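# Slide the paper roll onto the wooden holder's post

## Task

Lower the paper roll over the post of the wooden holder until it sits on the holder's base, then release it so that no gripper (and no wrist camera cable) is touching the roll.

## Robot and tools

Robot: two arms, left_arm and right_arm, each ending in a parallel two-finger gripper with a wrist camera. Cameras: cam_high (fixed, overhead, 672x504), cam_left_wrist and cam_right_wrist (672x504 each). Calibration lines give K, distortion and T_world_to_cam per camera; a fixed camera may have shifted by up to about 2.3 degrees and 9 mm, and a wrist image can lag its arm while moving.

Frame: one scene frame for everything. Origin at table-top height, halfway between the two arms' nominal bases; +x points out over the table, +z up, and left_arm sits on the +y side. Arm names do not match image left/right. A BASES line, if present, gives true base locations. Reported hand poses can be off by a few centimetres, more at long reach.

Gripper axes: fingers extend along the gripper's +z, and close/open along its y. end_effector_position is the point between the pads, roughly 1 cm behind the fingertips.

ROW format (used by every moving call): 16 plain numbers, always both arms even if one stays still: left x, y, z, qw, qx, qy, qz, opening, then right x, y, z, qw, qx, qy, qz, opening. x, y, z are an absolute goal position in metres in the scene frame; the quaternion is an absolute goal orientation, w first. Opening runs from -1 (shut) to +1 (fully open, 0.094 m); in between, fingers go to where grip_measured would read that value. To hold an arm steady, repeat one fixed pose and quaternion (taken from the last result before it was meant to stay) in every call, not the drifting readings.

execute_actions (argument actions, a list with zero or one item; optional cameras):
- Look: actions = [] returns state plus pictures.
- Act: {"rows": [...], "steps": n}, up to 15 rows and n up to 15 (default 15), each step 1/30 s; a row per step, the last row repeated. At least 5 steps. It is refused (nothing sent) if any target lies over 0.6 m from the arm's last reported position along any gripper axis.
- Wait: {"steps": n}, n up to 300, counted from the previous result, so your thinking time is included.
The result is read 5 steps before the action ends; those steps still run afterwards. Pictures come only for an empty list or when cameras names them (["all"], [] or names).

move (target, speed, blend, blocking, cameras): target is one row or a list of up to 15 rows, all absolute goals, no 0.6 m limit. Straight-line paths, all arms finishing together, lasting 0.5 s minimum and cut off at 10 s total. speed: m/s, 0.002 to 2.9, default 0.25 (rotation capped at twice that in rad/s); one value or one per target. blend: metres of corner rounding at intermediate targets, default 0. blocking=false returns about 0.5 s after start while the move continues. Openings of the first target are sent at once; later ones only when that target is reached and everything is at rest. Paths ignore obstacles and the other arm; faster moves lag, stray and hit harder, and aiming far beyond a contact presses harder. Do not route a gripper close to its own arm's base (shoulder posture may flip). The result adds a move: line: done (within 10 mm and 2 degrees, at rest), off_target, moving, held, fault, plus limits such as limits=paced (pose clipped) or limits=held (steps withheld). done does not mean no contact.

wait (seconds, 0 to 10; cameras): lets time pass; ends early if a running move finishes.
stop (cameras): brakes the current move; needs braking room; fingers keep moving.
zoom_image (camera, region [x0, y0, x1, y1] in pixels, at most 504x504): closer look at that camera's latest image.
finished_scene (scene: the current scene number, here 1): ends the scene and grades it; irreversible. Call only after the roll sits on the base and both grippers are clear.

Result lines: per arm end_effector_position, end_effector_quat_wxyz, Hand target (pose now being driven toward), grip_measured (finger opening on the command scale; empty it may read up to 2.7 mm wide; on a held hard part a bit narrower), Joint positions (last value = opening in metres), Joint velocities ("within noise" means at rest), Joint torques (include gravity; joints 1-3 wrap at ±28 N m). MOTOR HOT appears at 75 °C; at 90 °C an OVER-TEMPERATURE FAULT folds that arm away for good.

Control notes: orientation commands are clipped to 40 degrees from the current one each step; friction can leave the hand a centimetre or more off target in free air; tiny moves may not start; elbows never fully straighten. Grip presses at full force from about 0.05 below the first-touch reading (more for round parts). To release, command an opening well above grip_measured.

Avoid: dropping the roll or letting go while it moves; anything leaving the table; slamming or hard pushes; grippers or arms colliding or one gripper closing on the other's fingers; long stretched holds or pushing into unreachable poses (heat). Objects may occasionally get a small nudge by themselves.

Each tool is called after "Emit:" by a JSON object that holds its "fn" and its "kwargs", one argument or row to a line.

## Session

Emit:
{"fn": "execute_actions", "kwargs": {
  "actions": [],
  "cameras": ["all"]
}}

Emit:
{"fn": "zoom_image", "kwargs": {
  "camera": "cam_high",
  "region": [90, 90, 580, 400]
}}

Scene clock: 0.00 s of 4400.00 s.
left_arm: end_effector_position=(+0.2734, +0.2698, +0.1704) grip_measured=+1.000 end_effector_quat_wxyz=(+0.613, -0.019, +0.788, +0.051) | right_arm: end_effector_position=(+0.3790, -0.1786, +0.0822) grip_measured=+1.000 end_effector_quat_wxyz=(+0.474, -0.118, +0.868, +0.090)
Joint positions: left_arm=[-0.266 0.121 0.209 -0.349 -0.344 -0.031 0.094] | right_arm=[0.363 1.627 0.664 0.398 0.046 0.081 0.094]
Joint velocities: within noise
Joint torques (N m): no reading
Motor temperatures (°C): left_arm=[23 24 21 24 22 21 23] | right_arm=[23 23 22 22 22 23 24]
Heat: left arm: 24 °C; right arm: 24 °C.
Hand target: left_arm +0.2725, +0.2703, +0.1734; +0.616, -0.020, +0.786, +0.051 | right_arm +0.3823, -0.1774, +0.0908; +0.483, -0.117, +0.863, +0.092
camera_calibration:
cam_left_wrist: T_world_to_cam=[[0.101817, -0.992512, 0.0674804, 0.224411], [-0.662345, -0.118246, -0.739809, 0.363948], [0.742248, 0.0306295, -0.669425, 0.00653824], [0, 0, 0, 1]] pos_world=[0.213357, 0.265566, 0.258486]
cam_right_wrist: T_world_to_cam=[[0.371663, -0.927238, 0.0457862, -0.31111], [-0.803107, -0.345865, -0.485178, 0.306245], [0.465711, 0.143551, -0.873216, 0.0248398], [0, 0, 0, 1]] pos_world=[0.350007, -0.186119, 0.184518]

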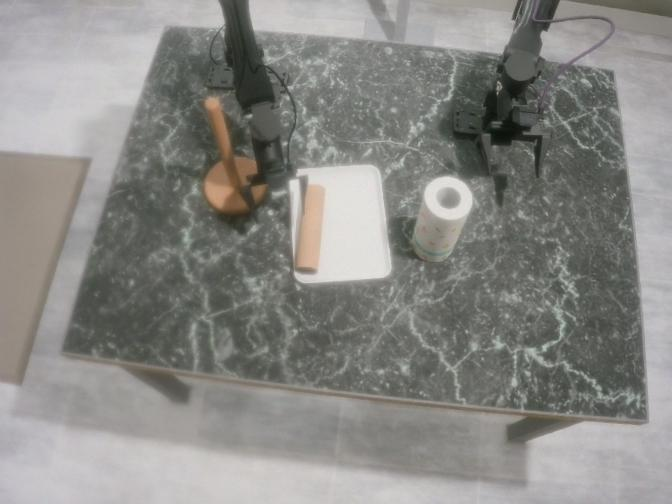

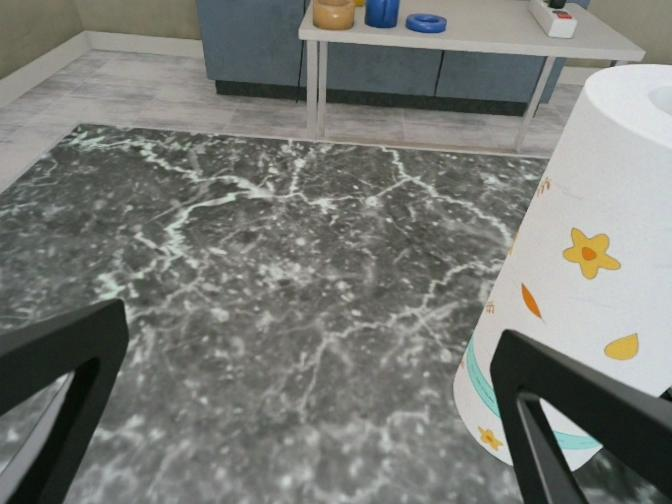

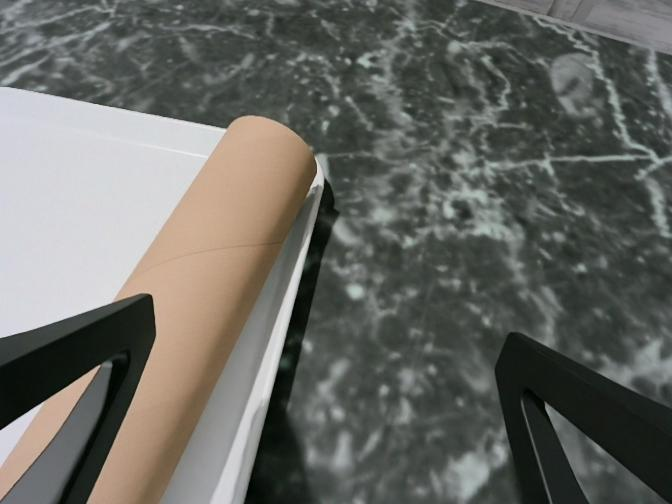

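Scaled by 1.029 from the camera's 672x504 image, which has a finer 960x720 frame.

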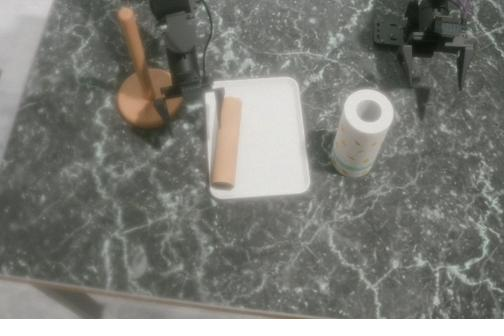

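Emit:
{"fn": "move", "kwargs": {
  "target": [
    [0.2734, 0.2698, 0.1704, 0.613, -0.019, 0.788, 0.051, 1, 0.285, 0.036, 0.172, 0.5364, -0.3310, 0.7382, 0.2405, 1]
  ],
  "speed": 0.5,
  "cameras": ["cam_right_wrist", "cam_high"]
}}

Emit:
{"fn": "zoom_image", "kwargs": {
  "camera": "cam_high",
  "region": [380, 160, 500, 280]
}}

Emit:
{"fn": "zoom_image", "kwargs": {
  "camera": "cam_high",
  "region": [180, 80, 320, 220]
}}

Scene clock: 7.17 s of 4400.00 s.
left_arm: end_effector_position=(+0.2734, +0.2698, +0.1704) grip_measured=+1.000 end_effector_quat_wxyz=(+0.613, -0.019, +0.788, +0.051) | right_arm: end_effector_position=(+0.2811, +0.0291, +0.1656) grip_measured=+1.000 end_effector_quat_wxyz=(+0.530, -0.329, +0.745, +0.236)
Joint positions: left_arm=[-0.266 0.121 0.209 -0.349 -0.344 -0.031 0.094] | right_arm=[0.863 1.596 0.788 0.474 0.039 0.016 0.094]
Joint velocities: within noise
Joint torques (N m): left_arm=[-0.02 2.07 7.35 2.16 -0.05 -0.03] | right_arm=[0.08 -6.49 9.58 1.94 -0.07 -0.01]
Motor temperatures (°C): left_arm=[23 24 22 27 22 21 23] | right_arm=[23 24 23 24 22 23 24]
Heat: left arm: 27 °C; right arm: 24 °C.
Hand target: left_arm +0.2734, +0.2698, +0.1705; +0.613, -0.019, +0.788, +0.051 | right_arm +0.2847, +0.0357, +0.1722; +0.537, -0.331, +0.738, +0.241
Off the commanded pose: left_arm 0.000 m, 0 deg | right_arm 0.010 m, 1 deg.
Kept back: nothing.
move: done
camera_calibration:
cam_right_wrist: T_world_to_cam=[[0.777751, -0.619738, 0.105012, -0.218789], [-0.406732, -0.623563, -0.667636, 0.266856], [0.479241, 0.476543, -0.737044, 0.0773804], [0, 0, 0, 1]] pos_world=[0.241618, -0.0060651, 0.258171]
Images, in order (width x height): cam_high 672x504, cam_right_wrist 672x504.

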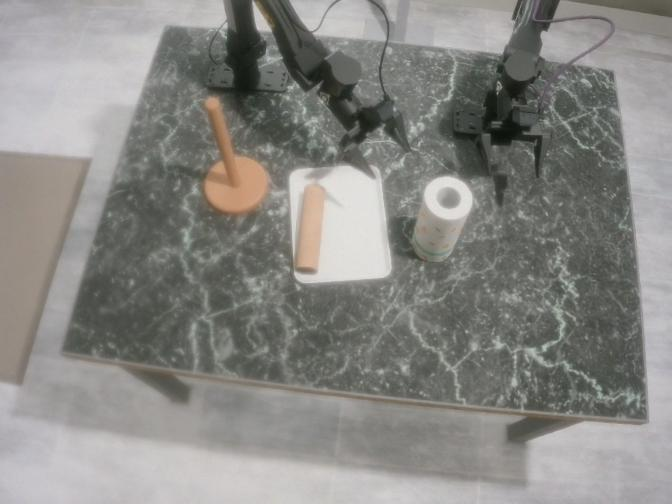

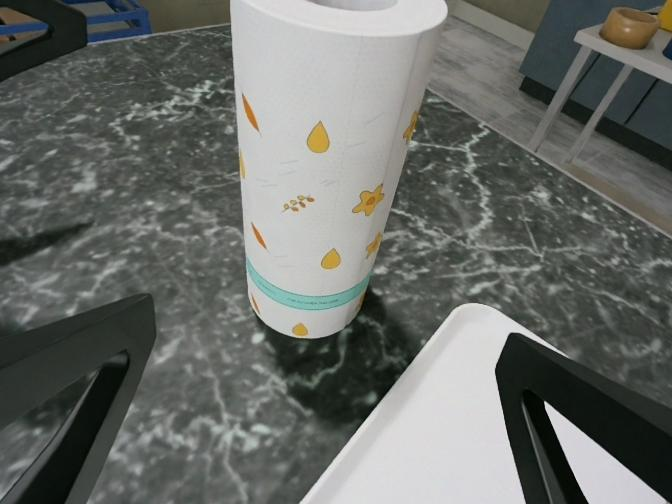

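Scaled by 4.200 from the camera's 672x504 image, which has a finer 960x720 frame.

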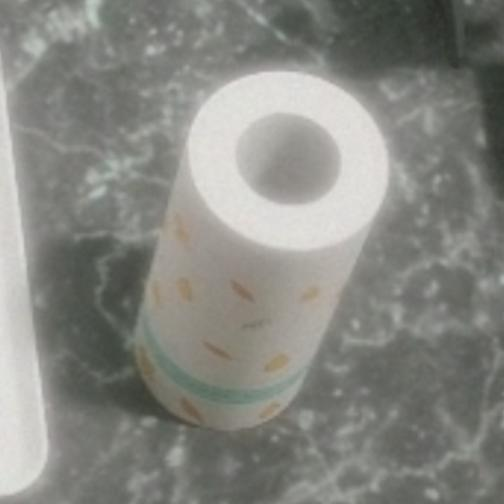

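Scaled by 3.600 from the camera's 672x504 image, which has a finer 960x720 frame.

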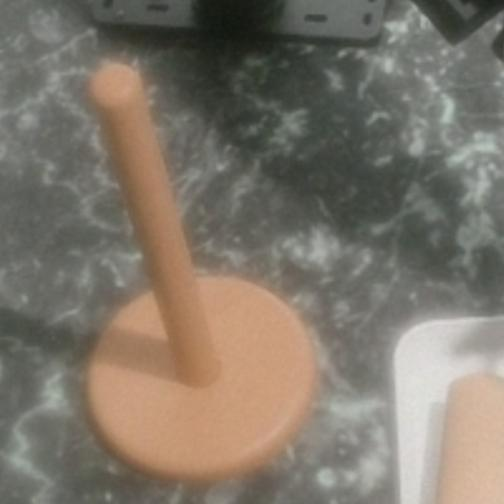

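Emit:
{"fn": "move", "kwargs": {
  "target": [
    [0.2734, 0.2698, 0.1704, 0.613, -0.019, 0.788, 0.051, 1, 0.3175, 0.0805, 0.165, 0.5349, -0.3355, 0.7362, 0.2437, 1]
  ],
  "speed": 0.3,
  "cameras": ["cam_right_wrist"]
}}

Scene clock: 9.67 s of 4400.00 s.
left_arm: end_effector_position=(+0.2734, +0.2698, +0.1704) grip_measured=+1.000 end_effector_quat_wxyz=(+0.613, -0.019, +0.788, +0.051) | right_arm: end_effector_position=(+0.3150, +0.0705, +0.1597) grip_measured=+1.000 end_effector_quat_wxyz=(+0.531, -0.331, +0.744, +0.236)
Joint positions: left_arm=[-0.266 0.121 0.209 -0.349 -0.344 -0.031 0.094] | right_arm=[0.863 1.799 0.993 0.474 0.037 0.012 0.094]
Joint velocities: within noise
Joint torques (N m): left_arm=[0.01 2.07 7.35 2.15 -0.07 -0.04] | right_arm=[0.36 -8.18 10.25 1.89 -0.14 -0.01]
Motor temperatures (°C): left_arm=[23 24 22 28 22 21 23] | right_arm=[23 24 23 25 22 23 24]
Heat: left arm: 28 °C; right arm: 25 °C.
Hand target: left_arm +0.2734, +0.2698, +0.1705; +0.613, -0.019, +0.788, +0.051 | right_arm +0.3171, +0.0801, +0.1649; +0.535, -0.335, +0.736, +0.244
Off the commanded pose: left_arm 0.000 m, 0 deg | right_arm 0.012 m, 1 deg.
Kept back: nothing.
move: off_target (right_arm)
camera_calibration:
cam_right_wrist: T_world_to_cam=[[0.779695, -0.616867, 0.107474, -0.220025], [-0.402417, -0.625154, -0.668762, 0.301396], [0.479725, 0.478181, -0.735667, 0.0365125], [0, 0, 0, 1]] pos_world=[0.275323, 0.0352333, 0.25207]
Images, in order (width x height): cam_right_wrist 672x504.

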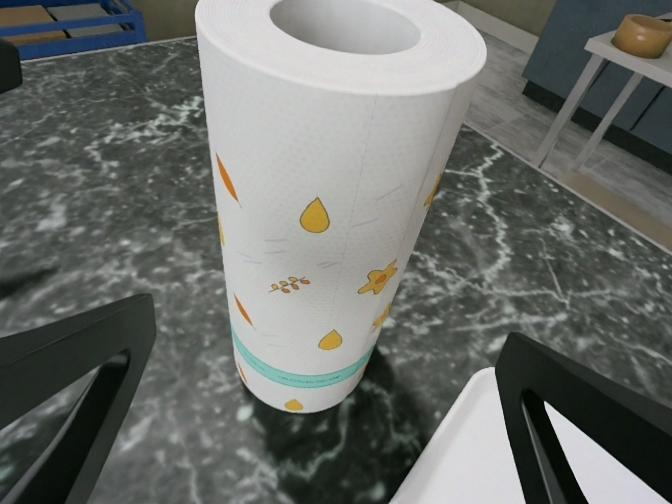

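Emit:
{"fn": "move", "kwargs": {
  "target": [
    [0.2734, 0.2698, 0.1704, 0.613, -0.019, 0.788, 0.051, 1, 0.3171, 0.0929, 0.165, 0.5317, -0.3451, 0.7317, 0.2508, 1]
  ],
  "speed": 0.25,
  "cameras": ["cam_right_wrist"]
}}

Scene clock: 13.10 s of 4400.00 s.
left_arm: end_effector_position=(+0.2734, +0.2698, +0.1704) grip_measured=+1.000 end_effector_quat_wxyz=(+0.613, -0.019, +0.788, +0.051) | right_arm: end_effector_position=(+0.3167, +0.0819, +0.1625) grip_measured=+1.000 end_effector_quat_wxyz=(+0.532, -0.338, +0.737, +0.244)
Joint positions: left_arm=[-0.266 0.121 0.209 -0.349 -0.344 -0.031 0.094] | right_arm=[0.87 1.828 1.033 0.474 0.023 0.008 0.094]
Joint velocities: within noise
Joint torques (N m): left_arm=[-0.02 2.06 7.34 2.18 -0.04 -0.03] | right_arm=[0.58 -8.34 10.4 1.79 -0.17 -0.02]
Motor temperatures (°C): left_arm=[23 24 22 29 22 21 23] | right_arm=[23 24 24 25 22 23 24]
Heat: left arm: 29 °C; right arm: 25 °C.
Hand target: left_arm +0.2734, +0.2698, +0.1705; +0.613, -0.019, +0.788, +0.051 | right_arm +0.3166, +0.0925, +0.1649; +0.532, -0.345, +0.732, +0.251
Off the commanded pose: left_arm 0.000 m, 0 deg | right_arm 0.011 m, 1 deg.
Kept back: nothing.
move: off_target (right_arm)
camera_calibration:
cam_right_wrist: T_world_to_cam=[[0.791796, -0.601221, 0.107669, -0.219853], [-0.38497, -0.6281, -0.676231, 0.307013], [0.474192, 0.493988, -0.728779, 0.0316535], [0, 0, 0, 1]] pos_world=[0.277259, 0.0450176, 0.254351]
Images, in order (width x height): cam_right_wrist 672x504.

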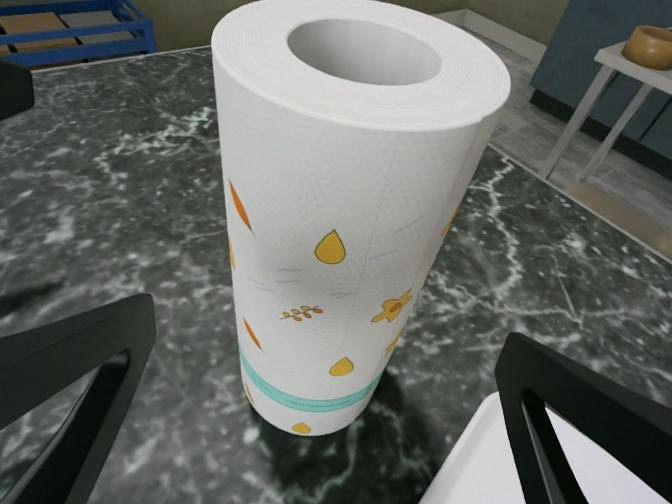

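Emit:
{"fn": "zoom_image", "kwargs": {
  "camera": "cam_right_wrist",
  "region": [130, 20, 530, 440]
}}

Scaled by 1.200 from the camera's 672x504 image, which has a finer 960x720 frame.

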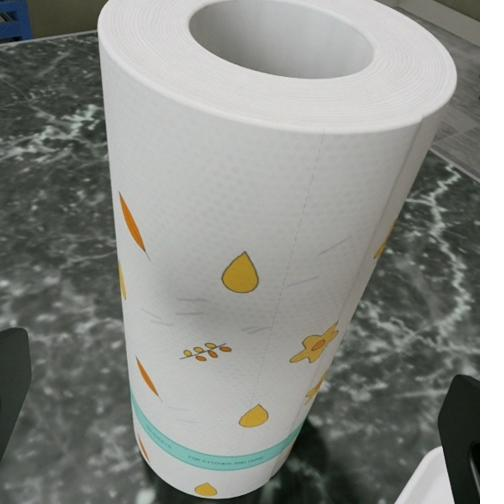

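Emit:
{"fn": "move", "kwargs": {
  "target": [
    [0.2734, 0.2698, 0.1704, 0.613, -0.019, 0.788, 0.051, 1, 0.3641, 0.1475, 0.167, 0.5317, -0.3451, 0.7317, 0.2508, 1],
    [0.2734, 0.2698, 0.1704, 0.613, -0.019, 0.788, 0.051, 1, 0.3641, 0.1475, 0.167, 0.5317, -0.3451, 0.7317, 0.2508, 0.62],
    [0.2734, 0.2698, 0.1704, 0.613, -0.019, 0.788, 0.051, 1, 0.3591, 0.1415, 0.24, 0.5317, -0.3451, 0.7317, 0.2508, 0.62]
  ],
  "speed": [0.15, 0.15, 0.25],
  "cameras": ["cam_right_wrist", "cam_high"]
}}

Scene clock: 17.27 s of 4400.00 s.
left_arm: end_effector_position=(+0.2734, +0.2698, +0.1704) grip_measured=+1.000 end_effector_quat_wxyz=(+0.613, -0.019, +0.788, +0.051) | right_arm: end_effector_position=(+0.3607, +0.1369, +0.1839) grip_measured=+0.665 end_effector_quat_wxyz=(+0.494, -0.352, +0.762, +0.227)
Joint positions: left_arm=[-0.266 0.121 0.209 -0.349 -0.344 -0.031 0.094] | right_arm=[0.87 2.036 1.519 0.096 0.018 0.005 0.078]
Joint velocities: within noise
Joint torques (N m): left_arm=[-0.1 2.1 7.43 2.17 -0.04 -0.03] | right_arm=[0.18 -18.99 11.08 1.92 -0.15 -0.02]
Motor temperatures (°C): left_arm=[23 24 22 29 22 21 23] | right_arm=[23 25 24 26 22 23 24]
Heat: left arm: 29 °C; right arm: 26 °C.
Hand target: left_arm +0.2734, +0.2698, +0.1705; +0.613, -0.019, +0.788, +0.051 | right_arm +0.3579, +0.1400, +0.2394; +0.532, -0.345, +0.732, +0.251
Off the commanded pose: left_arm 0.000 m, 0 deg | right_arm 0.056 m, 6 deg.
Kept back: nothing.
move: off_target (right_arm)
camera_calibration:
cam_right_wrist: T_world_to_cam=[[0.801939, -0.588414, 0.103263, -0.228486], [-0.421763, -0.680057, -0.599699, 0.379277], [0.423096, 0.437369, -0.793535, 0.0372797], [0, 0, 0, 1]] pos_world=[0.327424, 0.107181, 0.280629]
Images, in order (width x height): cam_high 672x504, cam_right_wrist 672x504.

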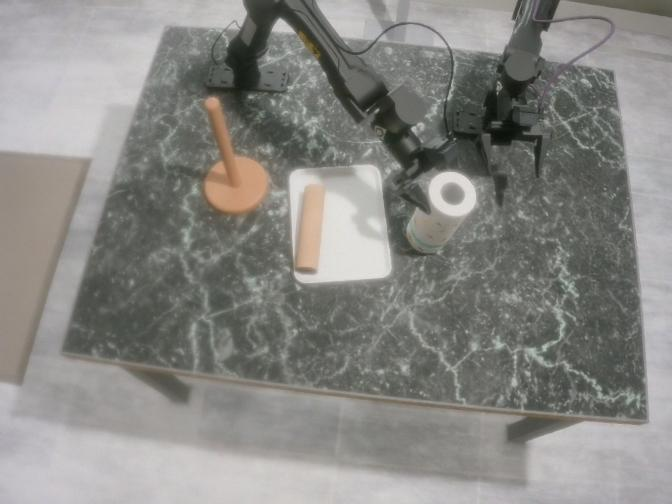

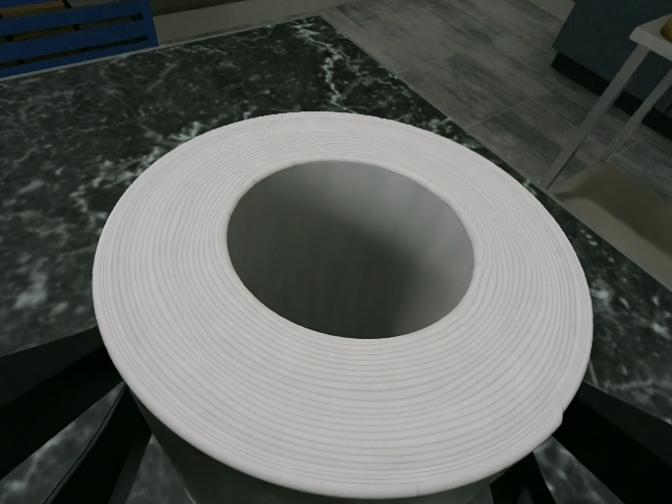

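Emit:
{"fn": "move", "kwargs": {
  "target": [
    [0.2734, 0.2698, 0.1704, 0.613, -0.019, 0.788, 0.051, 1, 0.350, 0.110, 0.31, 0.5443, -0.3151, 0.7423, 0.2310, 0.62],
    [0.2734, 0.2698, 0.1704, 0.613, -0.019, 0.788, 0.051, 1, 0.278, -0.211, 0.497, 0.5823, -0.1400, 0.7941, 0.1027, 0.62]
  ],
  "speed": 0.5,
  "blend": 0.05,
  "cameras": ["cam_high"]
}}

Emit:
{"fn": "zoom_image", "kwargs": {
  "camera": "cam_high",
  "region": [190, 0, 330, 130]
}}

Scene clock: 21.30 s of 4400.00 s.
left_arm: end_effector_position=(+0.2734, +0.2698, +0.1704) grip_measured=+1.000 end_effector_quat_wxyz=(+0.613, -0.019, +0.788, +0.051) | right_arm: end_effector_position=(+0.2800, -0.2098, +0.4823) grip_measured=+0.665 end_effector_quat_wxyz=(+0.567, -0.140, +0.806, +0.097)
Joint positions: left_arm=[-0.266 0.121 0.209 -0.349 -0.344 -0.031 0.094] | right_arm=[0.394 1.258 1.913 -1.002 0.062 0.02 0.078]
Joint velocities: within noise
Joint torques (N m): left_arm=[-0.01 2.02 7.45 2.15 -0.07 -0.04] | right_arm=[-0.62 -2.84 8.35 1.99 -0.13 -0.03]
Motor temperatures (°C): left_arm=[23 24 22 30 22 21 23] | right_arm=[23 26 24 27 22 23 24]
Heat: left arm: 30 °C; right arm: 27 °C.
Hand target: left_arm +0.2734, +0.2698, +0.1705; +0.613, -0.019, +0.788, +0.051 | right_arm +0.2776, -0.2111, +0.4968; +0.583, -0.140, +0.794, +0.102
Off the commanded pose: left_arm 0.000 m, 0 deg | right_arm 0.015 m, 2 deg.
Kept back: nothing.
move: off_target (right_arm); blend cut to 0.0386 m at target 1
Images, in order (width x height): cam_high 672x504.

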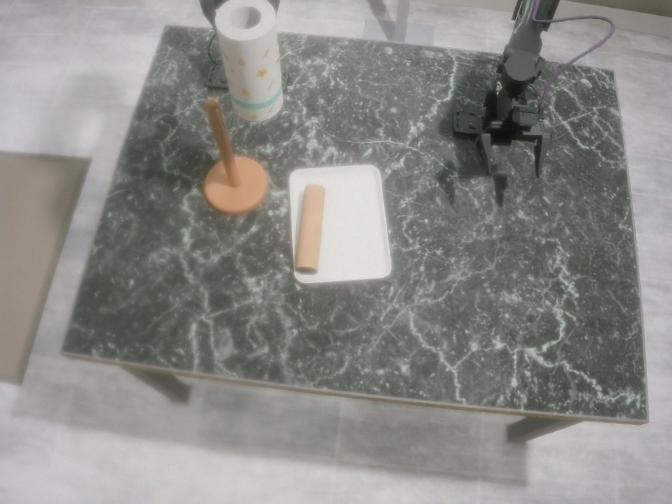

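Scaled by 3.600 from the camera's 672x504 image, which has a finer 960x720 frame.

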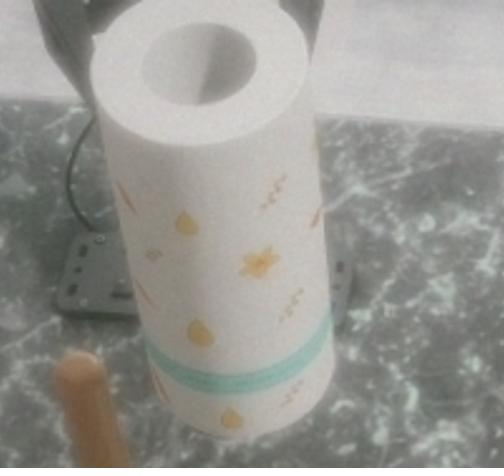

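Emit:
{"fn": "move", "kwargs": {
  "target": [
    [0.2734, 0.2698, 0.1704, 0.613, -0.019, 0.788, 0.051, 1, 0.2726, -0.2971, 0.514, 0.5907, -0.0352, 0.8056, 0.0258, 0.62]
  ],
  "speed": 0.25,
  "cameras": ["cam_high"]
}}

Emit:
{"fn": "zoom_image", "kwargs": {
  "camera": "cam_high",
  "region": [150, 0, 290, 130]
}}

Scene clock: 24.17 s of 4400.00 s.
left_arm: end_effector_position=(+0.2734, +0.2698, +0.1704) grip_measured=+1.000 end_effector_quat_wxyz=(+0.613, -0.019, +0.788, +0.051) | right_arm: end_effector_position=(+0.2755, -0.2959, +0.5008) grip_measured=+0.665 end_effector_quat_wxyz=(+0.575, -0.035, +0.817, +0.024)
Joint positions: left_arm=[-0.266 0.121 0.209 -0.349 -0.344 -0.031 0.094] | right_arm=[0.136 1.258 2.038 -1.125 0.061 0.02 0.078]
Joint velocities: within noise
Joint torques (N m): left_arm=[-0.01 2.1 7.41 2.17 -0.07 -0.03] | right_arm=[-0.55 -2.18 7.54 1.95 -0.1 0]
Motor temperatures (°C): left_arm=[23 24 22 30 22 21 23] | right_arm=[23 26 24 27 22 23 25]
Heat: left arm: 30 °C; right arm: 27 °C.
Hand target: left_arm +0.2734, +0.2698, +0.1705; +0.613, -0.019, +0.788, +0.051 | right_arm +0.2722, -0.2971, +0.5139; +0.591, -0.035, +0.806, +0.026
Off the commanded pose: left_arm 0.000 m, 0 deg | right_arm 0.014 m, 2 deg.
Kept back: nothing.
move: off_target (right_arm)
Images, in order (width x height): cam_high 672x504.

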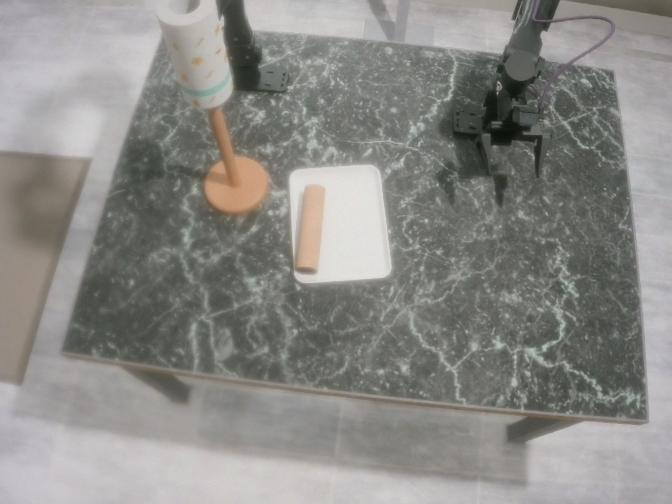

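Scaled by 3.600 from the camera's 672x504 image, which has a finer 960x720 frame.

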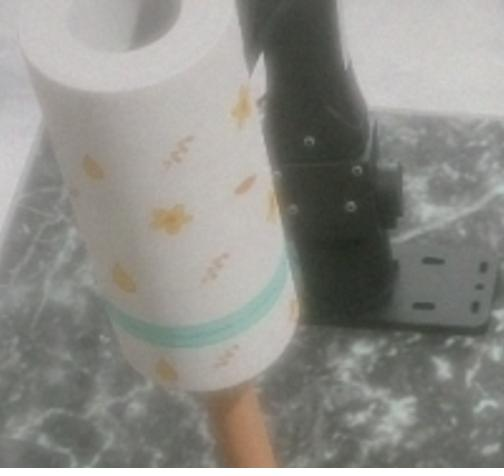

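Emit:
{"fn": "move", "kwargs": {
  "target": [
    [0.2734, 0.2698, 0.1704, 0.613, -0.019, 0.788, 0.051, 1, 0.2725, -0.2971, 0.228, 0.5907, -0.0352, 0.8056, 0.0258, 0.62]
  ],
  "speed": 0.25,
  "cameras": ["cam_high"]
}}

Emit:
{"fn": "zoom_image", "kwargs": {
  "camera": "cam_high",
  "region": [150, 60, 300, 220]
}}

Scene clock: 27.43 s of 4400.00 s.
left_arm: end_effector_position=(+0.2734, +0.2698, +0.1704) grip_measured=+1.000 end_effector_quat_wxyz=(+0.613, -0.019, +0.788, +0.051) | right_arm: end_effector_position=(+0.2712, -0.2965, +0.2193) grip_measured=+0.665 end_effector_quat_wxyz=(+0.572, -0.036, +0.819, +0.023)
Joint positions: left_arm=[-0.266 0.121 0.209 -0.349 -0.344 -0.031 0.094] | right_arm=[0.136 0.684 0.521 -0.189 0.061 0.02 0.078]
Joint velocities: within noise
Joint torques (N m): left_arm=[0.02 2.03 7.38 2.17 -0.07 -0.03] | right_arm=[-0.64 -1.89 6.86 2.26 -0.09 -0.03]
Motor temperatures (°C): left_arm=[23 24 22 31 22 21 23] | right_arm=[23 25 24 27 22 23 25]
Heat: left arm: 31 °C; right arm: 27 °C.
Hand target: left_arm +0.2734, +0.2698, +0.1705; +0.613, -0.019, +0.788, +0.051 | right_arm +0.2722, -0.2972, +0.2280; +0.590, -0.035, +0.806, +0.025
Off the commanded pose: left_arm 0.000 m, 0 deg | right_arm 0.009 m, 3 deg.
Kept back: nothing.
move: off_target (right_arm)
Images, in order (width x height): cam_high 672x504.

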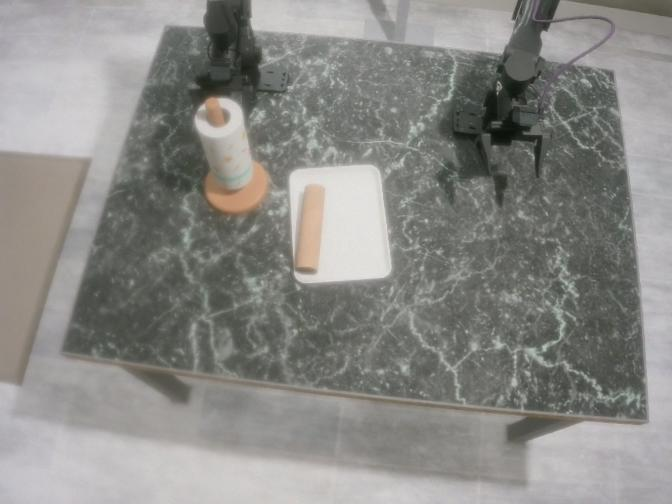

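Scaled by 3.150 from the camera's 672x504 image, which has a finer 960x720 frame.

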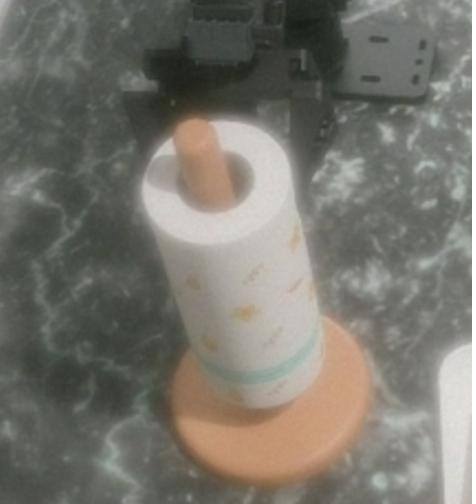

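Emit:
{"fn": "move", "kwargs": {
  "target": [
    [0.2734, 0.2698, 0.1704, 0.613, -0.019, 0.788, 0.051, 1, 0.2735, -0.2971, 0.184, 0.5907, -0.0352, 0.8056, 0.0258, 0.62],
    [0.2734, 0.2698, 0.1704, 0.613, -0.019, 0.788, 0.051, 1, 0.2735, -0.2971, 0.190, 0.5907, -0.0352, 0.8056, 0.0258, 1.0],
    [0.2734, 0.2698, 0.1704, 0.613, -0.019, 0.788, 0.051, 1, 0.2030, -0.3030, 0.255, 0.3823, -0.0403, 0.9230, 0.0167, 1.0]
  ],
  "speed": [0.08, 0.1, 0.25],
  "cameras": ["cam_high", "cam_right_wrist"]
}}

Emit:
{"fn": "zoom_image", "kwargs": {
  "camera": "cam_high",
  "region": [150, 60, 300, 220]
}}

Scene clock: 31.87 s of 4400.00 s.
left_arm: end_effector_position=(+0.2734, +0.2698, +0.1704) grip_measured=+1.000 end_effector_quat_wxyz=(+0.613, -0.019, +0.788, +0.051) | right_arm: end_effector_position=(+0.2029, -0.3066, +0.2443) grip_measured=+0.998 end_effector_quat_wxyz=(+0.374, -0.039, +0.927, +0.007)
Joint positions: left_arm=[-0.266 0.121 0.209 -0.349 -0.344 -0.031 0.094] | right_arm=[0.136 0.797 1.035 -1.045 0.06 0.041 0.094]
Joint velocities: within noise
Joint torques (N m): left_arm=[-0.02 2.09 7.39 2.18 -0.04 -0.04] | right_arm=[0.4 0.06 9.77 1.37 -0.12 0.09]
Motor temperatures (°C): left_arm=[23 24 22 31 22 21 23] | right_arm=[23 25 24 28 22 23 25]
Heat: left arm: 31 °C; right arm: 28 °C.
Hand target: left_arm +0.2734, +0.2698, +0.1705; +0.613, -0.019, +0.788, +0.051 | right_arm +0.2029, -0.3031, +0.2549; +0.383, -0.040, +0.923, +0.017
Off the commanded pose: left_arm 0.000 m, 0 deg | right_arm 0.011 m, 2 deg.
Kept back: nothing.
move: off_target (right_arm)
camera_calibration:
cam_right_wrist: T_world_to_cam=[[0.18242, -0.979812, 0.0817986, -0.358291], [-0.945589, -0.197627, -0.258466, 0.218175], [0.269414, -0.0301984, -0.962551, 0.275116], [0, 0, 0, 1]] pos_world=[0.197544, -0.299632, 0.350512]
Images, in order (width x height): cam_high 672x504, cam_right_wrist 672x504.

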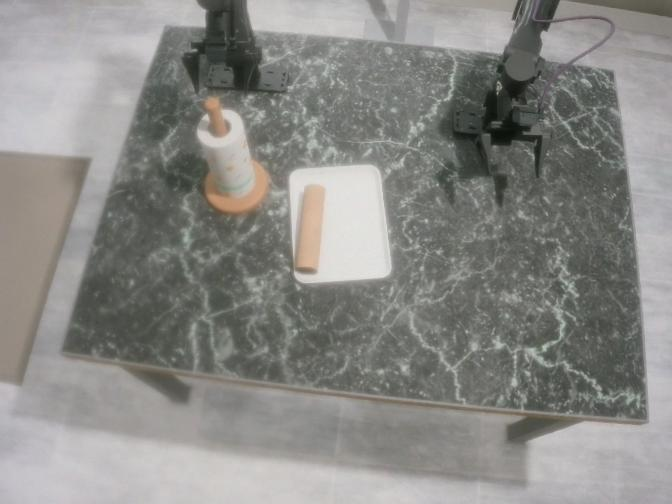

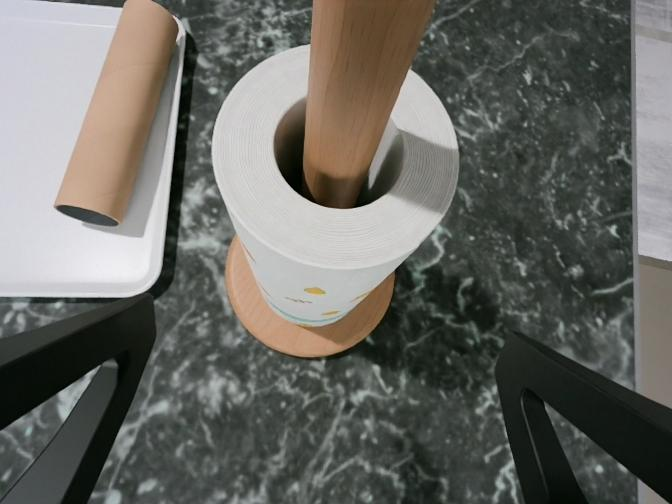

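Scaled by 3.150 from the camera's 672x504 image, which has a finer 960x720 frame.

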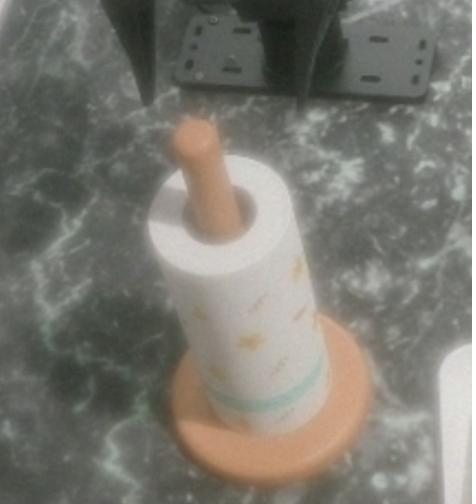

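Emit:
{"fn": "finished_scene", "kwargs": {
  "scene": 2
}}

The scene is finished: the task was done.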